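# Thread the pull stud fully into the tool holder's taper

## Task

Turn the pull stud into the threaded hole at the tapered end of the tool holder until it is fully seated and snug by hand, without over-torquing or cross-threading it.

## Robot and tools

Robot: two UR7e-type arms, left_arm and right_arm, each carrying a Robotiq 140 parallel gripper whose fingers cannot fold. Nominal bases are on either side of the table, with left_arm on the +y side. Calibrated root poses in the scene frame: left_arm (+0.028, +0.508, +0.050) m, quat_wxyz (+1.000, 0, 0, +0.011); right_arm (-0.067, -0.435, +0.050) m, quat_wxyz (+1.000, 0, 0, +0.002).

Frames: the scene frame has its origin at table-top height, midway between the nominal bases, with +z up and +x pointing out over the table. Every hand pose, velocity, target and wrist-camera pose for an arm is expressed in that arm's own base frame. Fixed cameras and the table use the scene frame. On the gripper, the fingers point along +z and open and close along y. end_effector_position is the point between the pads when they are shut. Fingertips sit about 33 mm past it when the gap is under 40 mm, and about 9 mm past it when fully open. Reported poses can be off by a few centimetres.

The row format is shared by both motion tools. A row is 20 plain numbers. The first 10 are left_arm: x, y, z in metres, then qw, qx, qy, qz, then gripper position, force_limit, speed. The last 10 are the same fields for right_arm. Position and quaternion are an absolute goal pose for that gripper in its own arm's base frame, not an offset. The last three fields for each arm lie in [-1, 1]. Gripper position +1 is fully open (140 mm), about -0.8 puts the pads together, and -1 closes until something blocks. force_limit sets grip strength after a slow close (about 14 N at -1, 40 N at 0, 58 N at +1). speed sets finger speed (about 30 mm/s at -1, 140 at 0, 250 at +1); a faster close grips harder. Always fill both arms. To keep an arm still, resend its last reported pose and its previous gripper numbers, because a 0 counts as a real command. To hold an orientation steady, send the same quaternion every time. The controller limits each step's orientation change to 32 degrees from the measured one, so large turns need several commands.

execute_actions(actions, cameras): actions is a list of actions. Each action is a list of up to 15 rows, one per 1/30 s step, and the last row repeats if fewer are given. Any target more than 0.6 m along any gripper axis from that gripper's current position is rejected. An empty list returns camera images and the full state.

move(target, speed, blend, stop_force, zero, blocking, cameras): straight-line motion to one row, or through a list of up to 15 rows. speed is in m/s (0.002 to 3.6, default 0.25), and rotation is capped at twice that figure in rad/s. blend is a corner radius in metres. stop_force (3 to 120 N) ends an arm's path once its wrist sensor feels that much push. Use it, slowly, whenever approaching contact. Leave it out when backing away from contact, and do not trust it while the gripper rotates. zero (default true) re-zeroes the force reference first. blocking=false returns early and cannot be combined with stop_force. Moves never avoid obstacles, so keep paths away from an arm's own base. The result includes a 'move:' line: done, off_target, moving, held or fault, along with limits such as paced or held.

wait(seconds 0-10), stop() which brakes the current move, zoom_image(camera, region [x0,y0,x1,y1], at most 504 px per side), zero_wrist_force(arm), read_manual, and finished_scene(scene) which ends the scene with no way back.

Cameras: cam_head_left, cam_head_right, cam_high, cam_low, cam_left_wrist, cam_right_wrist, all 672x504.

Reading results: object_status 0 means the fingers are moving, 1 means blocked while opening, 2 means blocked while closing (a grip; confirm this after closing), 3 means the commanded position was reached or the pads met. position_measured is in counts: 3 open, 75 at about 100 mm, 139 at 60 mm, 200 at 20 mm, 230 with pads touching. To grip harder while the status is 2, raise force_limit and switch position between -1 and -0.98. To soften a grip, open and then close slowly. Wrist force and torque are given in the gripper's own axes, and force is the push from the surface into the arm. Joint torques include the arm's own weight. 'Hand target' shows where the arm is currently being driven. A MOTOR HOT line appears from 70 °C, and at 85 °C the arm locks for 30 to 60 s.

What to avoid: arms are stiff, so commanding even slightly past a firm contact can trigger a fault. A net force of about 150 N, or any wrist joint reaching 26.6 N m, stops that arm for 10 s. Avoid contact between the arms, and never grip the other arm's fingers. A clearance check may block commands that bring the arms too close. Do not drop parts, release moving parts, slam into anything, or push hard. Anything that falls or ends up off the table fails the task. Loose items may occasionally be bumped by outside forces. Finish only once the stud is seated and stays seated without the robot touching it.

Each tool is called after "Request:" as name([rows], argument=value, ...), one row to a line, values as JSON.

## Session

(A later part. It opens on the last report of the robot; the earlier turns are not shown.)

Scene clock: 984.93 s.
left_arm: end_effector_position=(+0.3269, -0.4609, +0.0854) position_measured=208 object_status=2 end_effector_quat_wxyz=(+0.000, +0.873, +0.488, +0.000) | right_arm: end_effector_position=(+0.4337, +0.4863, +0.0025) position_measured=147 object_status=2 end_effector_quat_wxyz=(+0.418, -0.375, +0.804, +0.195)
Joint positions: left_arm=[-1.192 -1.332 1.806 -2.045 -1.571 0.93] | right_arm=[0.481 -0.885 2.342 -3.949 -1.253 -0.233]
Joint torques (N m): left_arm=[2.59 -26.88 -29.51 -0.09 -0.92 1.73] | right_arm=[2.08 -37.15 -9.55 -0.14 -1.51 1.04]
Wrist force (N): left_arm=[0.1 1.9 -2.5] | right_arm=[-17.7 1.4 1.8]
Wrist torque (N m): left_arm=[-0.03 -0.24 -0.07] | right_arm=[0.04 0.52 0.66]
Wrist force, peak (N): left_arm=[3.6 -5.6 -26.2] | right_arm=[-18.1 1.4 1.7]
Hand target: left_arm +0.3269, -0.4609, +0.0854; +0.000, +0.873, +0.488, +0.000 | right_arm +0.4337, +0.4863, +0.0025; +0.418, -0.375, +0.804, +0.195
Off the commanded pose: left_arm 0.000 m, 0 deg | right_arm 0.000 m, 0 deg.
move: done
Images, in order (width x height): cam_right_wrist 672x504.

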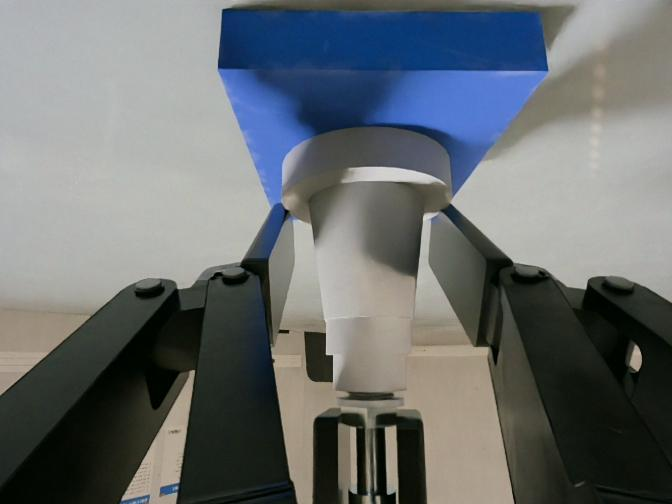

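Request:
move([
  [0.3269,-0.4609,0.0847,0,-0.8589,0.5122,0,-1,0.2,-1,0.4337,0.4863,0.0025,0.418,-0.375,0.804,0.195,-1,0,-1],
], speed=0.4)

Request:
move([
  [0.3269,-0.4609,0.0842,0,-0.5,0.866,0,-1,0.2,-1,0.4337,0.4863,0.0025,0.418,-0.375,0.804,0.195,-1,0,-1],
], speed=0.3, cameras=["cam_right_wrist"])

Request:
zoom_image(camera="cam_right_wrist", region=[270, 300, 470, 500])

Scene clock: 995.53 s.
left_arm: end_effector_position=(+0.3269, -0.4609, +0.0847) position_measured=208 object_status=2 end_effector_quat_wxyz=(+0.000, +0.859, -0.512, +0.000) | right_arm: end_effector_position=(+0.4337, +0.4863, +0.0025) position_measured=147 object_status=2 end_effector_quat_wxyz=(+0.418, -0.375, +0.804, +0.195)
Joint positions: left_arm=[-1.192 -1.331 1.807 -2.046 -1.571 3.025] | right_arm=[0.481 -0.885 2.342 -3.949 -1.253 -0.233]
Joint torques (N m): left_arm=[9.1 -26.07 -26.77 0.37 -0.3 1.72] | right_arm=[1.95 -36.46 -9.19 -0.22 -1.43 1.15]
Wrist force (N): left_arm=[10.4 4.0 2.9] | right_arm=[-17.9 1.3 1.7]
Wrist torque (N m): left_arm=[-0.18 -0.14 -0.03] | right_arm=[0.00 0.55 0.67]
Wrist force, peak (N): left_arm=[13.0 4.3 1.4] | right_arm=[-18.1 1.5 1.6]
Hand target: left_arm +0.3269, -0.4609, +0.0847; +0.000, +0.859, -0.512, +0.000 | right_arm +0.4337, +0.4863, +0.0025; +0.418, -0.375, +0.804, +0.195
Off the commanded pose: left_arm 0.000 m, 0 deg | right_arm 0.000 m, 0 deg.
move: done

Scene clock: 997.73 s.
left_arm: end_effector_position=(+0.3269, -0.4609, +0.0842) position_measured=208 object_status=2 end_effector_quat_wxyz=(+0.000, -0.500, +0.866, +0.000) | right_arm: end_effector_position=(+0.4337, +0.4863, +0.0025) position_measured=147 object_status=2 end_effector_quat_wxyz=(+0.418, -0.375, +0.804, +0.195)
Joint positions: left_arm=[-1.192 -1.331 1.808 -2.048 -1.571 4.044] | right_arm=[0.481 -0.885 2.342 -3.949 -1.253 -0.233]
Joint torques (N m): left_arm=[13.27 -21.59 -24.48 -1.65 0.53 1.38] | right_arm=[1.76 -37.07 -9.96 -0.27 -1.64 1.13]
Wrist force (N): left_arm=[10.5 -1.5 -5.7] | right_arm=[-17.8 1.5 1.7]
Wrist torque (N m): left_arm=[0.06 -0.11 -0.04] | right_arm=[0.05 0.55 0.66]
Wrist force, peak (N): left_arm=[12.7 4.7 4.2] | right_arm=[-18.0 1.6 1.8]
Hand target: left_arm +0.3269, -0.4609, +0.0842; +0.000, -0.500, +0.866, +0.000 | right_arm +0.4337, +0.4863, +0.0025; +0.418, -0.375, +0.804, +0.195
Off the commanded pose: left_arm 0.000 m, 0 deg | right_arm 0.000 m, 0 deg.
move: done
Images, in order (width x height): cam_right_wrist 672x504.

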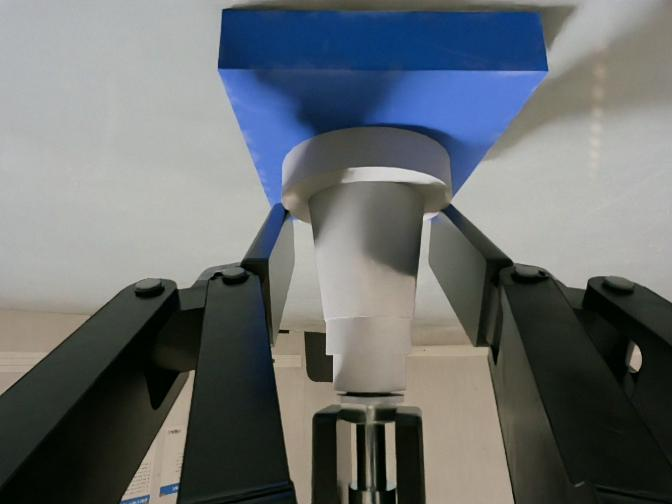

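Scaled by 2.520 from the camera's 672x504 image, which has a finer 960x720 frame.

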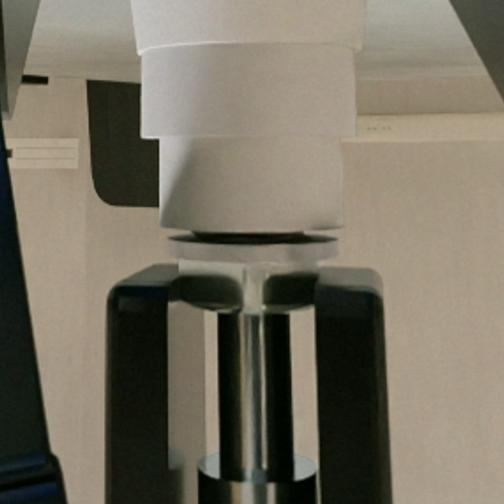

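Request:
move([
  [0.3269,-0.4609,0.0839,0,0.0,1.0,0,-1,0.2,-1,0.4337,0.4863,0.0025,0.418,-0.375,0.804,0.195,-1,0,-1],
], speed=0.2)

Request:
move([
  [0.3269,-0.4609,0.0837,0,0.2588,0.9659,0,-1,0.2,-1,0.4337,0.4863,0.0025,0.418,-0.375,0.804,0.195,-1,0,-1],
], speed=0.2, cameras=["cam_right_wrist"])

Request:
zoom_image(camera="cam_right_wrist", region=[270, 300, 470, 500])

Scene clock: 1011.27 s.
left_arm: end_effector_position=(+0.3269, -0.4609, +0.0839) position_measured=208 object_status=2 end_effector_quat_wxyz=(+0.000, +0.000, +1.000, +0.000) | right_arm: end_effector_position=(+0.4337, +0.4863, +0.0025) position_measured=147 object_status=2 end_effector_quat_wxyz=(+0.418, -0.375, +0.804, +0.195)
Joint positions: left_arm=[-1.192 -1.331 1.808 -2.048 -1.571 5.091] | right_arm=[0.481 -0.885 2.342 -3.949 -1.253 -0.233]
Joint torques (N m): left_arm=[13.85 -24.25 -22.38 -4.04 0.68 0.44] | right_arm=[1.48 -37.16 -9.84 -0.41 -1.45 1.05]
Wrist force (N): left_arm=[6.3 -5.3 -2.8] | right_arm=[-17.7 1.3 1.7]
Wrist torque (N m): left_arm=[0.13 -0.13 -0.05] | right_arm=[0.00 0.51 0.66]
Wrist force, peak (N): left_arm=[12.3 0.1 -3.3] | right_arm=[-18.0 1.3 1.6]
Hand target: left_arm +0.3269, -0.4609, +0.0839; +0.000, +0.000, +1.000, +0.000 | right_arm +0.4337, +0.4863, +0.0025; +0.418, -0.375, +0.804, +0.195
Off the commanded pose: left_arm 0.000 m, 0 deg | right_arm 0.000 m, 0 deg.
move: done

Scene clock: 1013.03 s.
left_arm: end_effector_position=(+0.3269, -0.4609, +0.0837) position_measured=208 object_status=2 end_effector_quat_wxyz=(+0.000, +0.259, +0.966, +0.000) | right_arm: end_effector_position=(+0.4337, +0.4863, +0.0025) position_measured=147 object_status=2 end_effector_quat_wxyz=(+0.418, -0.375, +0.804, +0.195)
Joint positions: left_arm=[-1.192 -1.33 1.809 -2.049 -1.571 5.615] | right_arm=[0.481 -0.885 2.342 -3.949 -1.253 -0.233]
Joint torques (N m): left_arm=[12.6 -23.24 -22.1 -5.23 0.25 0.46] | right_arm=[2.19 -36.61 -9.7 -0.47 -1.32 1.2]
Wrist force (N): left_arm=[4.3 -4.0 -5.2] | right_arm=[-17.9 1.5 1.7]
Wrist torque (N m): left_arm=[0.13 -0.19 -0.03] | right_arm=[0.05 0.55 0.66]
Wrist force, peak (N): left_arm=[7.3 -6.2 -1.1] | right_arm=[-17.9 1.5 1.6]
Hand target: left_arm +0.3269, -0.4609, +0.0837; +0.000, +0.259, +0.966, +0.000 | right_arm +0.4337, +0.4863, +0.0025; +0.418, -0.375, +0.804, +0.195
Off the commanded pose: left_arm 0.000 m, 0 deg | right_arm 0.000 m, 0 deg.
move: done
Images, in order (width x height): cam_right_wrist 672x504.

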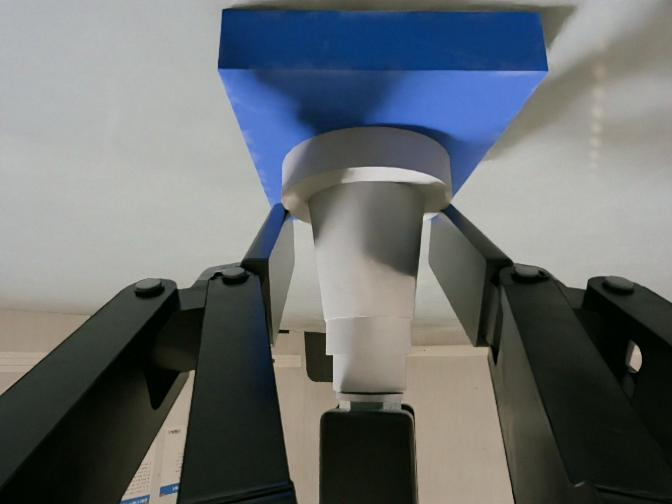

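Scaled by 2.520 from the camera's 672x504 image, which has a finer 960x720 frame.

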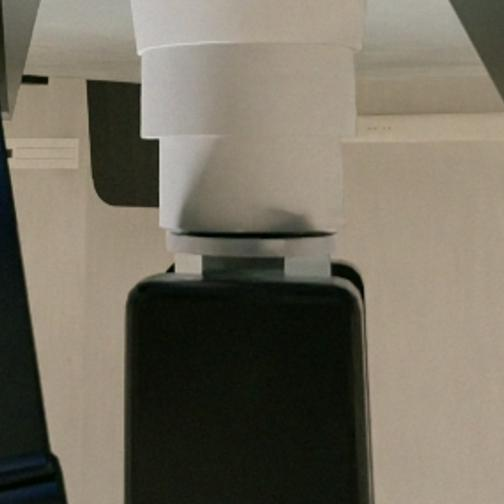

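Request:
move([
  [0.3269,-0.4609,0.0836,0,0.5,0.866,0,-1,0.2,-1,0.4337,0.4863,0.0025,0.418,-0.375,0.804,0.195,-1,0,-1],
], speed=0.15, cameras=["cam_right_wrist"])

Request:
zoom_image(camera="cam_right_wrist", region=[270, 300, 470, 500])

Scene clock: 1021.10 s.
left_arm: end_effector_position=(+0.3269, -0.4609, +0.0836) position_measured=208 object_status=2 end_effector_quat_wxyz=(+0.000, +0.500, +0.866, +0.000) | right_arm: end_effector_position=(+0.4337, +0.4863, +0.0025) position_measured=147 object_status=2 end_effector_quat_wxyz=(+0.418, -0.375, +0.804, +0.195)
Joint positions: left_arm=[-1.192 -1.33 1.809 -2.049 -1.571 6.138] | right_arm=[0.481 -0.885 2.342 -3.949 -1.253 -0.233]
Joint torques (N m): left_arm=[9.94 -26.43 -21.79 -5.65 -1.03 -0.37] | right_arm=[2.04 -36.48 -9.26 -0.57 -1.44 1.1]
Wrist force (N): left_arm=[0.4 -2.2 -0.2] | right_arm=[-18.0 1.4 1.6]
Wrist torque (N m): left_arm=[0.03 -0.28 -0.06] | right_arm=[0.04 0.59 0.66]
Wrist force, peak (N): left_arm=[4.7 -5.1 -5.7] | right_arm=[-18.1 1.4 1.6]
Hand target: left_arm +0.3269, -0.4609, +0.0836; +0.000, +0.500, +0.866, +0.000 | right_arm +0.4337, +0.4863, +0.0025; +0.418, -0.375, +0.804, +0.195
Off the commanded pose: left_arm 0.000 m, 0 deg | right_arm 0.000 m, 0 deg.
move: done
Images, in order (width x height): cam_right_wrist 672x504.

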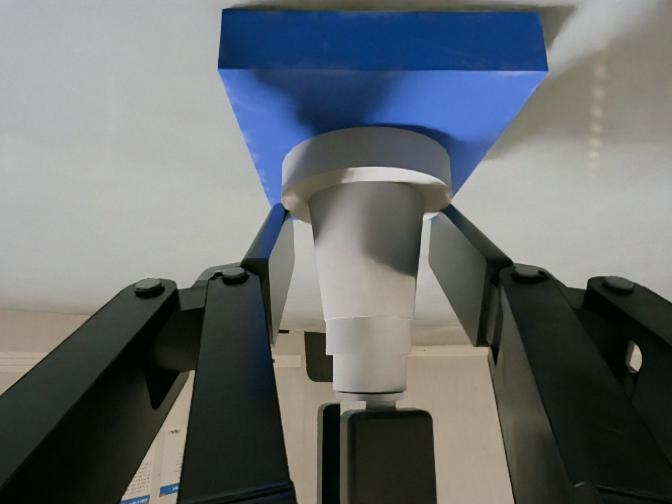

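Scaled by 2.520 from the camera's 672x504 image, which has a finer 960x720 frame.

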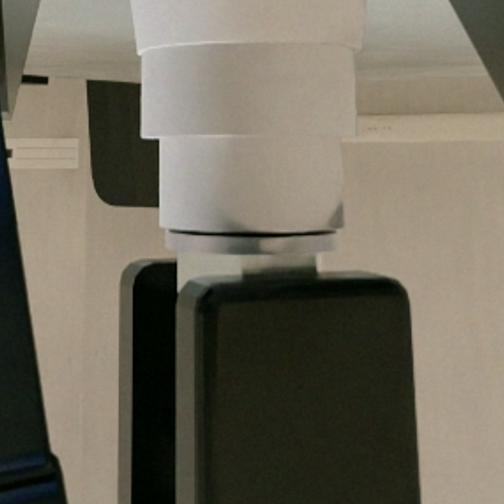

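Request:
move([
  [0.3269,-0.4609,0.0836,0,0.5,0.866,0,-0.45,0.2,-0.5,0.4337,0.4863,0.0025,0.418,-0.375,0.804,0.195,-1,0,-1],
  [0.3269,-0.4609,0.0842,0,-0.2588,0.9659,0,-0.45,0.2,-0.5,0.4337,0.4863,0.0025,0.418,-0.375,0.804,0.195,-1,0,-1],
  [0.3269,-0.4609,0.0842,0,-0.866,0.5,0,-1,0.2,-1,0.4337,0.4863,0.0025,0.418,-0.375,0.804,0.195,-1,0,-1],
], speed=0.8)

Request:
move([
  [0.3269,-0.4609,0.0841,0,-0.7071,0.7071,0,-1,0.2,-1,0.4337,0.4863,0.0025,0.418,-0.375,0.804,0.195,-1,0,-1],
], speed=0.1)

Request:
move([
  [0.3269,-0.4609,0.0840,0,-0.5,0.866,0,-1,0.2,-1,0.4337,0.4863,0.0025,0.418,-0.375,0.804,0.195,-1,0,-1],
], speed=0.1, cameras=["cam_right_wrist","cam_left_wrist"])

Request:
zoom_image(camera="cam_right_wrist", region=[270, 300, 470, 500])

Scene clock: 1036.97 s.
left_arm: end_effector_position=(+0.3269, -0.4609, +0.0842) position_measured=208 object_status=0 end_effector_quat_wxyz=(+0.000, +0.866, -0.500, +0.000) | right_arm: end_effector_position=(+0.4337, +0.4863, +0.0025) position_measured=147 object_status=2 end_effector_quat_wxyz=(+0.418, -0.375, +0.804, +0.195)
Joint positions: left_arm=[-1.192 -1.331 1.808 -2.048 -1.571 2.997] | right_arm=[0.481 -0.885 2.342 -3.949 -1.253 -0.233]
Joint torques (N m): left_arm=[7.12 -40.38 -15.9 -0.28 -1.01 -1.78] | right_arm=[2.61 -36.07 -9.28 -0.46 -1.33 1.04]
Wrist force (N): left_arm=[-0.3 4.2 -6.5] | right_arm=[-17.8 1.4 1.7]
Wrist torque (N m): left_arm=[-0.13 -0.28 -0.25] | right_arm=[0.03 0.54 0.66]
Wrist force, peak (N): left_arm=[-0.5 4.2 -6.7] | right_arm=[-18.1 1.5 1.6]
Hand target: left_arm +0.3269, -0.4609, +0.0842; +0.000, +0.866, -0.500, +0.000 | right_arm +0.4337, +0.4863, +0.0025; +0.418, -0.375, +0.804, +0.195
Off the commanded pose: left_arm 0.000 m, 0 deg | right_arm 0.000 m, 0 deg.
move: done

Scene clock: 1039.93 s.
left_arm: end_effector_position=(+0.3269, -0.4609, +0.0841) position_measured=208 object_status=2 end_effector_quat_wxyz=(+0.000, +0.707, -0.707, +0.000) | right_arm: end_effector_position=(+0.4337, +0.4863, +0.0025) position_measured=147 object_status=2 end_effector_quat_wxyz=(+0.418, -0.375, +0.804, +0.195)
Joint positions: left_arm=[-1.192 -1.331 1.808 -2.048 -1.571 3.52] | right_arm=[0.481 -0.885 2.342 -3.949 -1.253 -0.233]
Joint torques (N m): left_arm=[1.25 -24.64 -17.58 -5.35 -0.86 -1.78] | right_arm=[3.36 -35.85 -9.92 -0.5 -1.4 1.13]
Wrist force (N): left_arm=[-0.4 1.2 -2.0] | right_arm=[-17.9 1.5 1.6]
Wrist torque (N m): left_arm=[-0.08 -0.24 -0.06] | right_arm=[0.06 0.56 0.67]
Wrist force, peak (N): left_arm=[-0.3 4.2 -6.8] | right_arm=[-18.1 1.7 1.7]
Hand target: left_arm +0.3269, -0.4609, +0.0841; +0.000, +0.707, -0.707, +0.000 | right_arm +0.4337, +0.4863, +0.0025; +0.418, -0.375, +0.804, +0.195
Off the commanded pose: left_arm 0.000 m, 0 deg | right_arm 0.000 m, 0 deg.
move: done

Scene clock: 1042.90 s.
left_arm: end_effector_position=(+0.3269, -0.4609, +0.0840) position_measured=208 object_status=2 end_effector_quat_wxyz=(+0.000, -0.500, +0.866, +0.000) | right_arm: end_effector_position=(+0.4337, +0.4863, +0.0025) position_measured=147 object_status=2 end_effector_quat_wxyz=(+0.418, -0.375, +0.804, +0.195)
Joint positions: left_arm=[-1.192 -1.331 1.808 -2.048 -1.571 4.044] | right_arm=[0.481 -0.885 2.342 -3.949 -1.253 -0.233]
Joint torques (N m): left_arm=[5.92 -27.54 -18.16 -4.83 -2.64 -1.94] | right_arm=[3.34 -36.18 -8.72 -0.58 -1.23 1.23]
Wrist force (N): left_arm=[0.5 -2.4 3.4] | right_arm=[-17.7 1.7 2.0]
Wrist torque (N m): left_arm=[0.03 -0.25 -0.06] | right_arm=[0.08 0.52 0.66]
Wrist force, peak (N): left_arm=[0.4 -2.4 3.6] | right_arm=[-18.0 1.3 1.9]
Hand target: left_arm +0.3269, -0.4609, +0.0840; +0.000, -0.500, +0.866, +0.000 | right_arm +0.4337, +0.4863, +0.0025; +0.418, -0.375, +0.804, +0.195
Off the commanded pose: left_arm 0.000 m, 0 deg | right_arm 0.000 m, 0 deg.
move: done
Images, in order (width x height): cam_left_wrist 672x504, cam_right_wrist 672x504.

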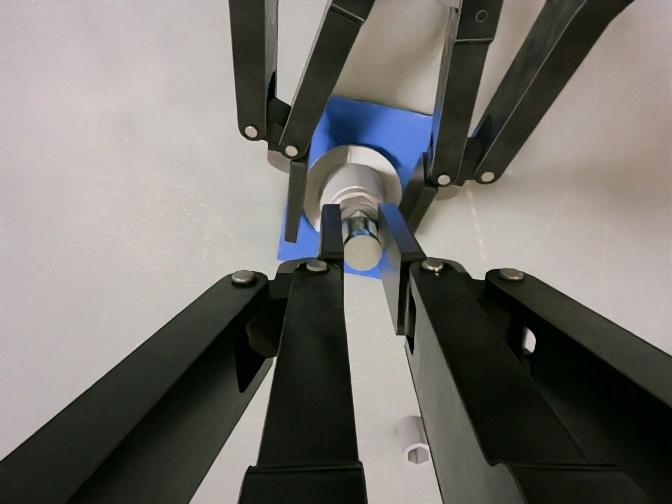

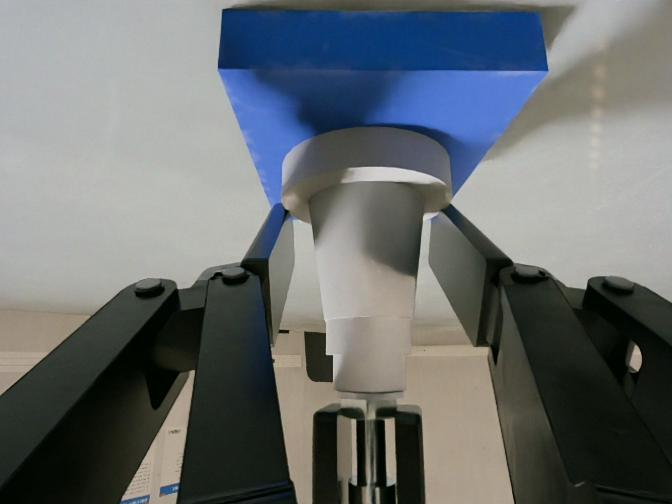

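Scaled by 2.520 from the camera's 672x504 image, which has a finer 960x720 frame.

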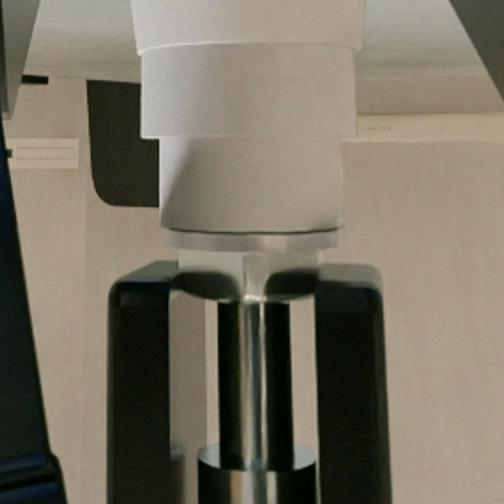

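Request:
move([
  [0.3269,-0.4609,0.0839,0,-0.3420,0.9397,0,-1,0.2,-1,0.4337,0.4863,0.0025,0.418,-0.375,0.804,0.195,-1,0,-1],
], speed=0.1)

Request:
move([
  [0.3269,-0.4609,0.0839,0,-0.1736,0.9848,0,-1,0.2,-1,0.4337,0.4863,0.0025,0.418,-0.375,0.804,0.195,-1,0,-1],
], speed=0.1)

Request:
move([
  [0.3269,-0.4609,0.0838,0,0,1,0,-1,0.2,-1,0.4337,0.4863,0.0025,0.418,-0.375,0.804,0.195,-1,0,-1],
], speed=0.1, cameras=["cam_right_wrist","cam_left_wrist"])

Request:
zoom_image(camera="cam_right_wrist", region=[270, 300, 470, 500])

Request:
zoom_image(camera="cam_left_wrist", region=[290, 150, 430, 290])

Scene clock: 1053.47 s.
left_arm: end_effector_position=(+0.3269, -0.4609, +0.0839) position_measured=208 object_status=2 end_effector_quat_wxyz=(+0.000, -0.342, +0.940, +0.000) | right_arm: end_effector_position=(+0.4337, +0.4863, +0.0025) position_measured=147 object_status=2 end_effector_quat_wxyz=(+0.418, -0.375, +0.804, +0.195)
Joint positions: left_arm=[-1.192 -1.331 1.808 -2.048 -1.571 4.393] | right_arm=[0.481 -0.885 2.342 -3.949 -1.253 -0.233]
Joint torques (N m): left_arm=[0.38 -28.72 -18.4 -4.07 -0.83 -1.76] | right_arm=[3.23 -35.92 -10.37 -0.67 -1.17 1.13]
Wrist force (N): left_arm=[1.1 -4.7 6.7] | right_arm=[-17.8 1.6 1.7]
Wrist torque (N m): left_arm=[0.21 -0.29 -0.05] | right_arm=[0.07 0.54 0.67]
Wrist force, peak (N): left_arm=[1.0 -5.4 6.8] | right_arm=[-18.0 1.2 1.8]
Hand target: left_arm +0.3269, -0.4609, +0.0839; +0.000, -0.342, +0.940, +0.000 | right_arm +0.4337, +0.4863, +0.0025; +0.418, -0.375, +0.804, +0.195
Off the commanded pose: left_arm 0.000 m, 0 deg | right_arm 0.000 m, 0 deg.
move: done

Scene clock: 1055.57 s.
left_arm: end_effector_position=(+0.3269, -0.4609, +0.0839) position_measured=208 object_status=2 end_effector_quat_wxyz=(+0.000, -0.174, +0.985, +0.000) | right_arm: end_effector_position=(+0.4337, +0.4863, +0.0025) position_measured=147 object_status=2 end_effector_quat_wxyz=(+0.418, -0.375, +0.804, +0.195)
Joint positions: left_arm=[-1.192 -1.331 1.808 -2.048 -1.571 4.742] | right_arm=[0.481 -0.885 2.342 -3.949 -1.253 -0.233]
Joint torques (N m): left_arm=[6.48 -37.15 -20.11 -3.34 -2 -1.76] | right_arm=[4.06 -36.1 -9.44 -0.6 -1.18 1.19]
Wrist force (N): left_arm=[-0.4 -8.9 14.1] | right_arm=[-17.7 1.7 1.8]
Wrist torque (N m): left_arm=[0.32 -0.27 -0.07] | right_arm=[0.09 0.52 0.66]
Wrist force, peak (N): left_arm=[-0.5 -8.9 14.6] | right_arm=[-18.0 1.6 1.6]
Hand target: left_arm +0.3269, -0.4609, +0.0839; +0.000, -0.174, +0.985, +0.000 | right_arm +0.4337, +0.4863, +0.0025; +0.418, -0.375, +0.804, +0.195
Off the commanded pose: left_arm 0.000 m, 0 deg | right_arm 0.000 m, 0 deg.
move: done

Scene clock: 1057.67 s.
left_arm: end_effector_position=(+0.3269, -0.4609, +0.0838) position_measured=208 object_status=2 end_effector_quat_wxyz=(+0.000, +0.000, +1.000, +0.000) | right_arm: end_effector_position=(+0.4337, +0.4863, +0.0025) position_measured=147 object_status=2 end_effector_quat_wxyz=(+0.418, -0.375, +0.804, +0.195)
Joint positions: left_arm=[-1.192 -1.331 1.808 -2.049 -1.571 5.091] | right_arm=[0.481 -0.885 2.342 -3.949 -1.253 -0.233]
Joint torques (N m): left_arm=[8.11 -30.62 -16.43 -1.65 -3.36 -1.08] | right_arm=[4.31 -36.17 -10.04 -0.6 -1.2 1.14]
Wrist force (N): left_arm=[-9.7 -10.4 8.9] | right_arm=[-17.7 1.4 1.5]
Wrist torque (N m): left_arm=[0.18 -0.27 -0.77] | right_arm=[0.04 0.51 0.66]
Wrist force, peak (N): left_arm=[-5.0 -13.7 17.4] | right_arm=[-18.0 1.6 1.7]
Hand target: left_arm +0.3269, -0.4609, +0.0838; +0.000, +0.000, +1.000, +0.000 | right_arm +0.4337, +0.4863, +0.0025; +0.418, -0.375, +0.804, +0.195
Off the commanded pose: left_arm 0.000 m, 0 deg | right_arm 0.000 m, 0 deg.
move: done
Images, in order (width x height): cam_left_wrist 672x504, cam_right_wrist 672x504.

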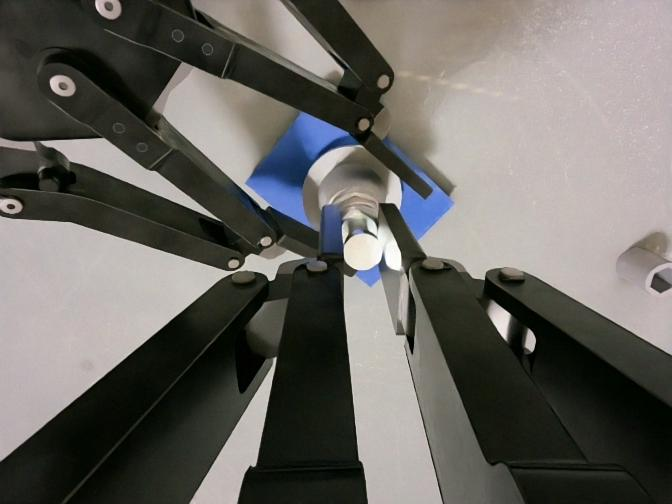

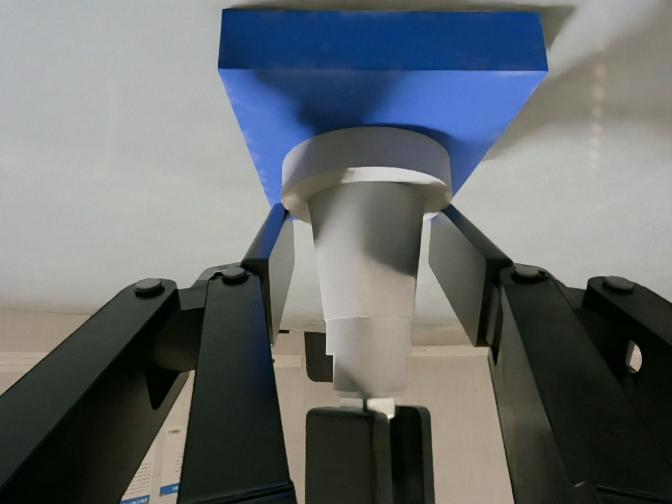

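Scaled by 2.520 from the camera's 672x504 image, which has a finer 960x720 frame.

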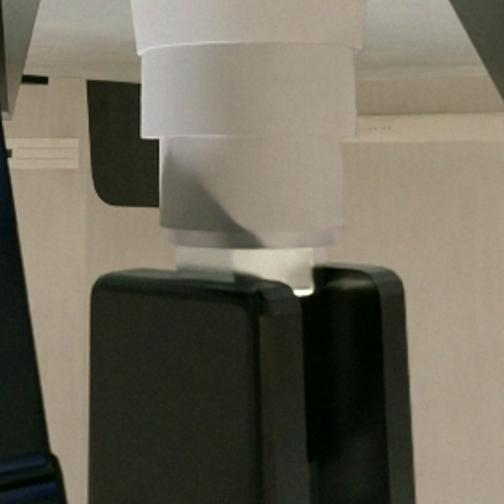

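Scaled by 3.600 from the camera's 672x504 image, which has a finer 960x720 frame.

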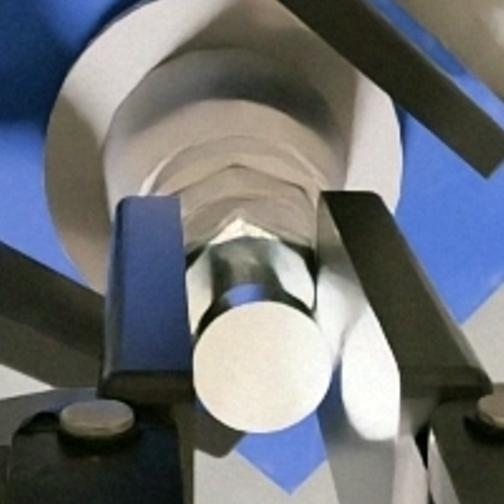

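Request:
move([
  [0.3269,-0.4609,0.0838,0,0.1045,0.9945,0,-1,0.2,-1,0.4337,0.4863,0.0025,0.418,-0.375,0.804,0.195,-1,0,-1],
], speed=0.05, cameras=["cam_right_wrist","cam_left_wrist"])

Request:
zoom_image(camera="cam_left_wrist", region=[290, 150, 430, 290])

Scene clock: 1066.93 s.
left_arm: end_effector_position=(+0.3269, -0.4609, +0.0838) position_measured=208 object_status=2 end_effector_quat_wxyz=(+0.000, +0.105, +0.995, +0.000) | right_arm: end_effector_position=(+0.4337, +0.4863, +0.0025) position_measured=147 object_status=2 end_effector_quat_wxyz=(+0.418, -0.375, +0.804, +0.195)
Joint positions: left_arm=[-1.192 -1.331 1.808 -2.049 -1.571 5.301] | right_arm=[0.481 -0.885 2.342 -3.949 -1.253 -0.233]
Joint torques (N m): left_arm=[-4.04 -33.38 -25.21 2.26 0.52 -1.29] | right_arm=[4.88 -35.27 -9.54 -0.86 -1.14 1.03]
Wrist force (N): left_arm=[-8.0 -6.7 0.9] | right_arm=[-17.8 1.4 1.7]
Wrist torque (N m): left_arm=[0.15 -0.26 -0.90] | right_arm=[0.03 0.54 0.66]
Wrist force, peak (N): left_arm=[-10.6 -10.9 8.9] | right_arm=[-18.0 1.5 1.8]
Hand target: left_arm +0.3269, -0.4609, +0.0838; +0.000, +0.105, +0.995, +0.000 | right_arm +0.4337, +0.4863, +0.0025; +0.418, -0.375, +0.804, +0.195
Off the commanded pose: left_arm 0.000 m, 0 deg | right_arm 0.000 m, 0 deg.
move: done
Images, in order (width x height): cam_left_wrist 672x504, cam_right_wrist 672x504.

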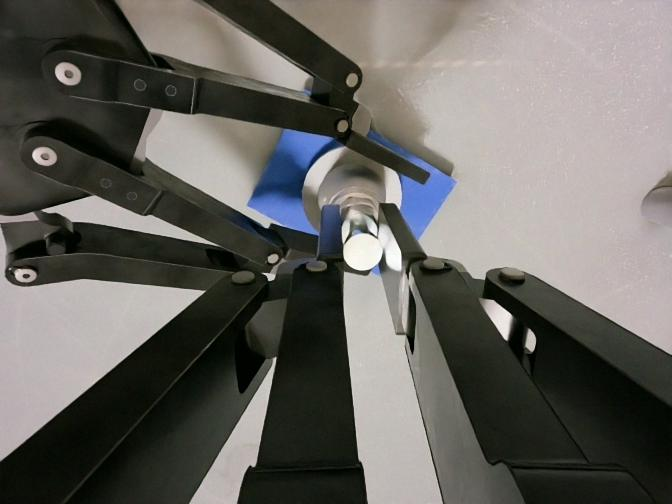

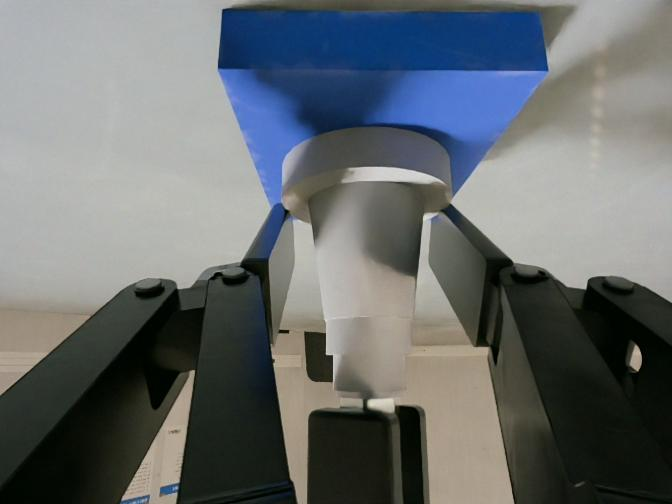

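Scaled by 3.600 from the camera's 672x504 image, which has a finer 960x720 frame.

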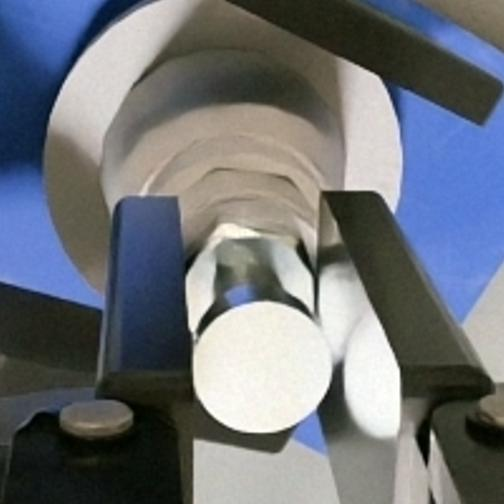

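Request:
move([
  [0.3269,-0.4609,0.0838,0,0.1045,0.9945,0,-0.35,-1,-1,0.4337,0.4863,0.0025,0.418,-0.375,0.804,0.195,-1,0,-1],
  [0.3269,-0.4609,0.20,0,0.1045,0.9945,0,-0.35,-1,-1,0.4337,0.4863,0.0025,0.418,-0.375,0.804,0.195,0.3,-1,-1],
  [0.3269,-0.36,0.25,0,0.1045,0.9945,0,-0.35,-1,-1,0.4021,0.4487,0.0369,0.418,-0.375,0.804,0.195,0.3,-1,-1],
], speed=0.15, cameras=["all"])

Request:
zoom_image(camera="cam_right_wrist", region=[220, 100, 480, 504])

Request:
zoom_image(camera="cam_low", region=[440, 210, 540, 310])

Scene clock: 1080.47 s.
left_arm: end_effector_position=(+0.3269, -0.3600, +0.2499) position_measured=173 object_status=3 end_effector_quat_wxyz=(+0.000, +0.104, +0.995, +0.000) | right_arm: end_effector_position=(+0.4021, +0.4487, +0.0369) position_measured=91 object_status=3 end_effector_quat_wxyz=(+0.418, -0.375, +0.804, +0.195)
Joint positions: left_arm=[-1.111 -1.626 1.692 -1.636 -1.571 5.381] | right_arm=[0.423 -1.031 2.495 -3.944 -1.207 -0.271]
Joint torques (N m): left_arm=[-4.87 -22.41 -32.76 -5.15 0.91 -1.69] | right_arm=[8.67 -18.93 -13.74 -4.95 -1.77 1.3]
Wrist force (N): left_arm=[-0.6 1.4 -1.5] | right_arm=[-3.0 -1.1 -0.1]
Wrist torque (N m): left_arm=[0.01 -0.29 -0.15] | right_arm=[-0.22 0.19 0.81]
Wrist force, peak (N): left_arm=[-8.4 -7.2 1.0] | right_arm=[-17.6 1.4 7.8]
Hand target: left_arm +0.3269, -0.3600, +0.2500; +0.000, +0.105, +0.995, +0.000 | right_arm +0.4021, +0.4487, +0.0369; +0.418, -0.375, +0.804, +0.195
Off the commanded pose: left_arm 0.000 m, 0 deg | right_arm 0.000 m, 0 deg.
move: done

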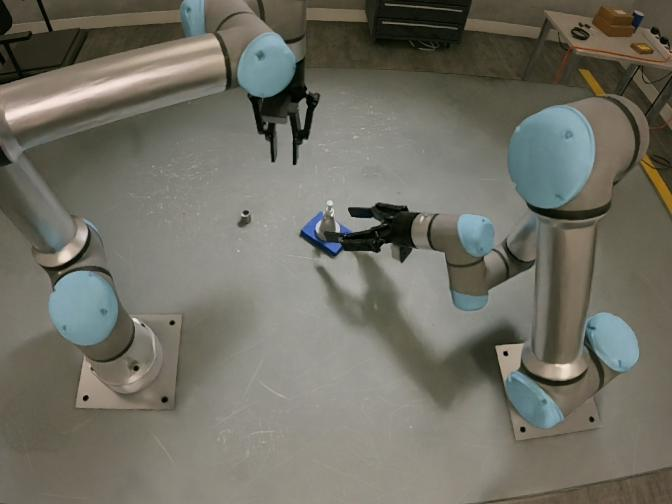

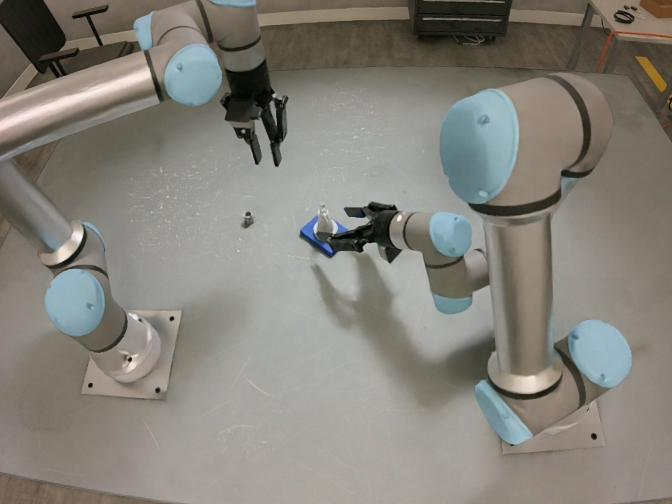

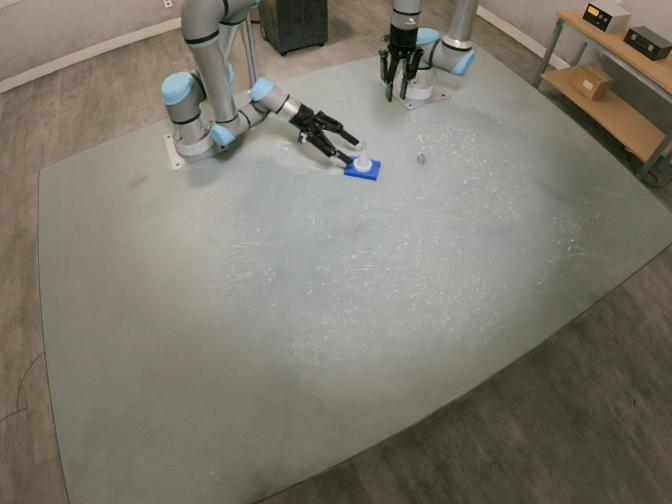

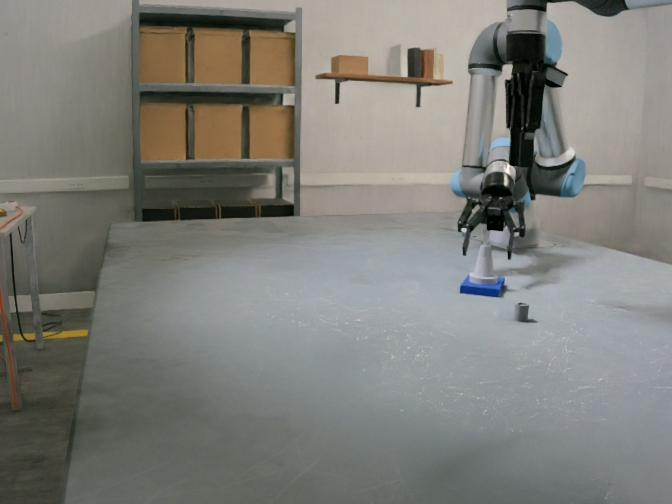

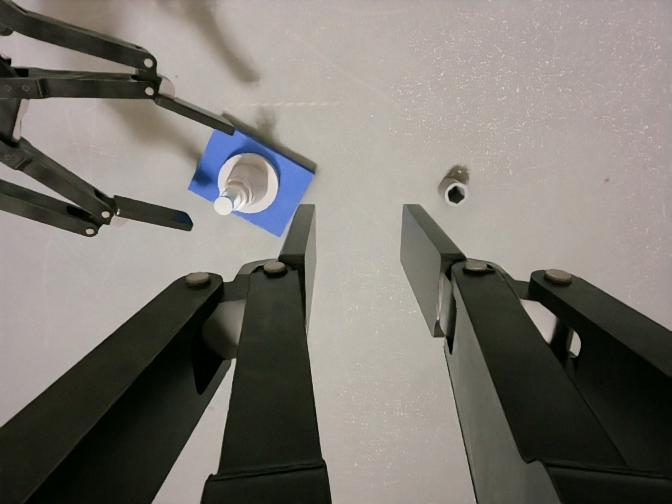

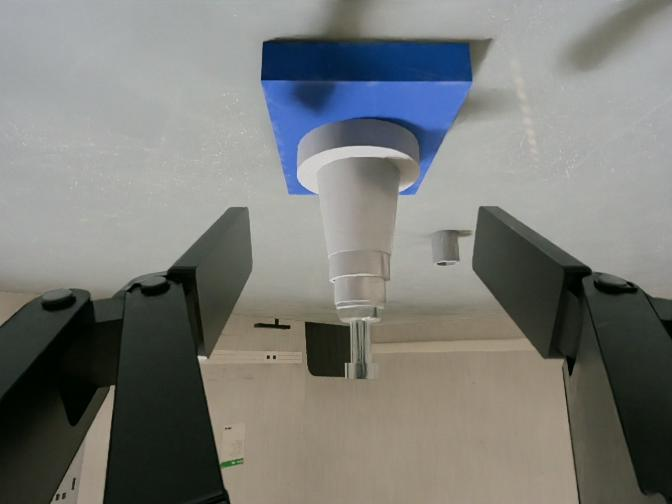

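Scaled by 1.248 from the camera's 672x504 image, which has a finer 960x720 frame.

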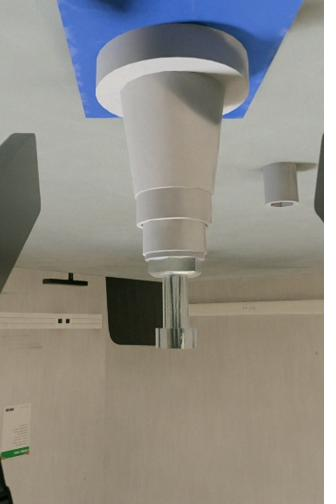

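Scaled by 5.040 from the camera's 672x504 image, which has a finer 960x720 frame.

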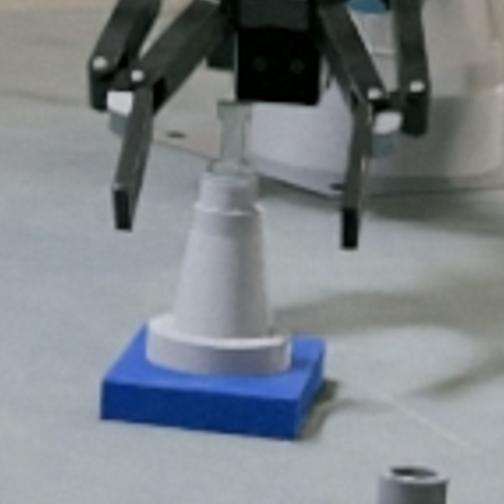

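Seated and free-standing. Finish the scene.

Request:
finished_scene(scene=1)

The scene is finished: the task was done.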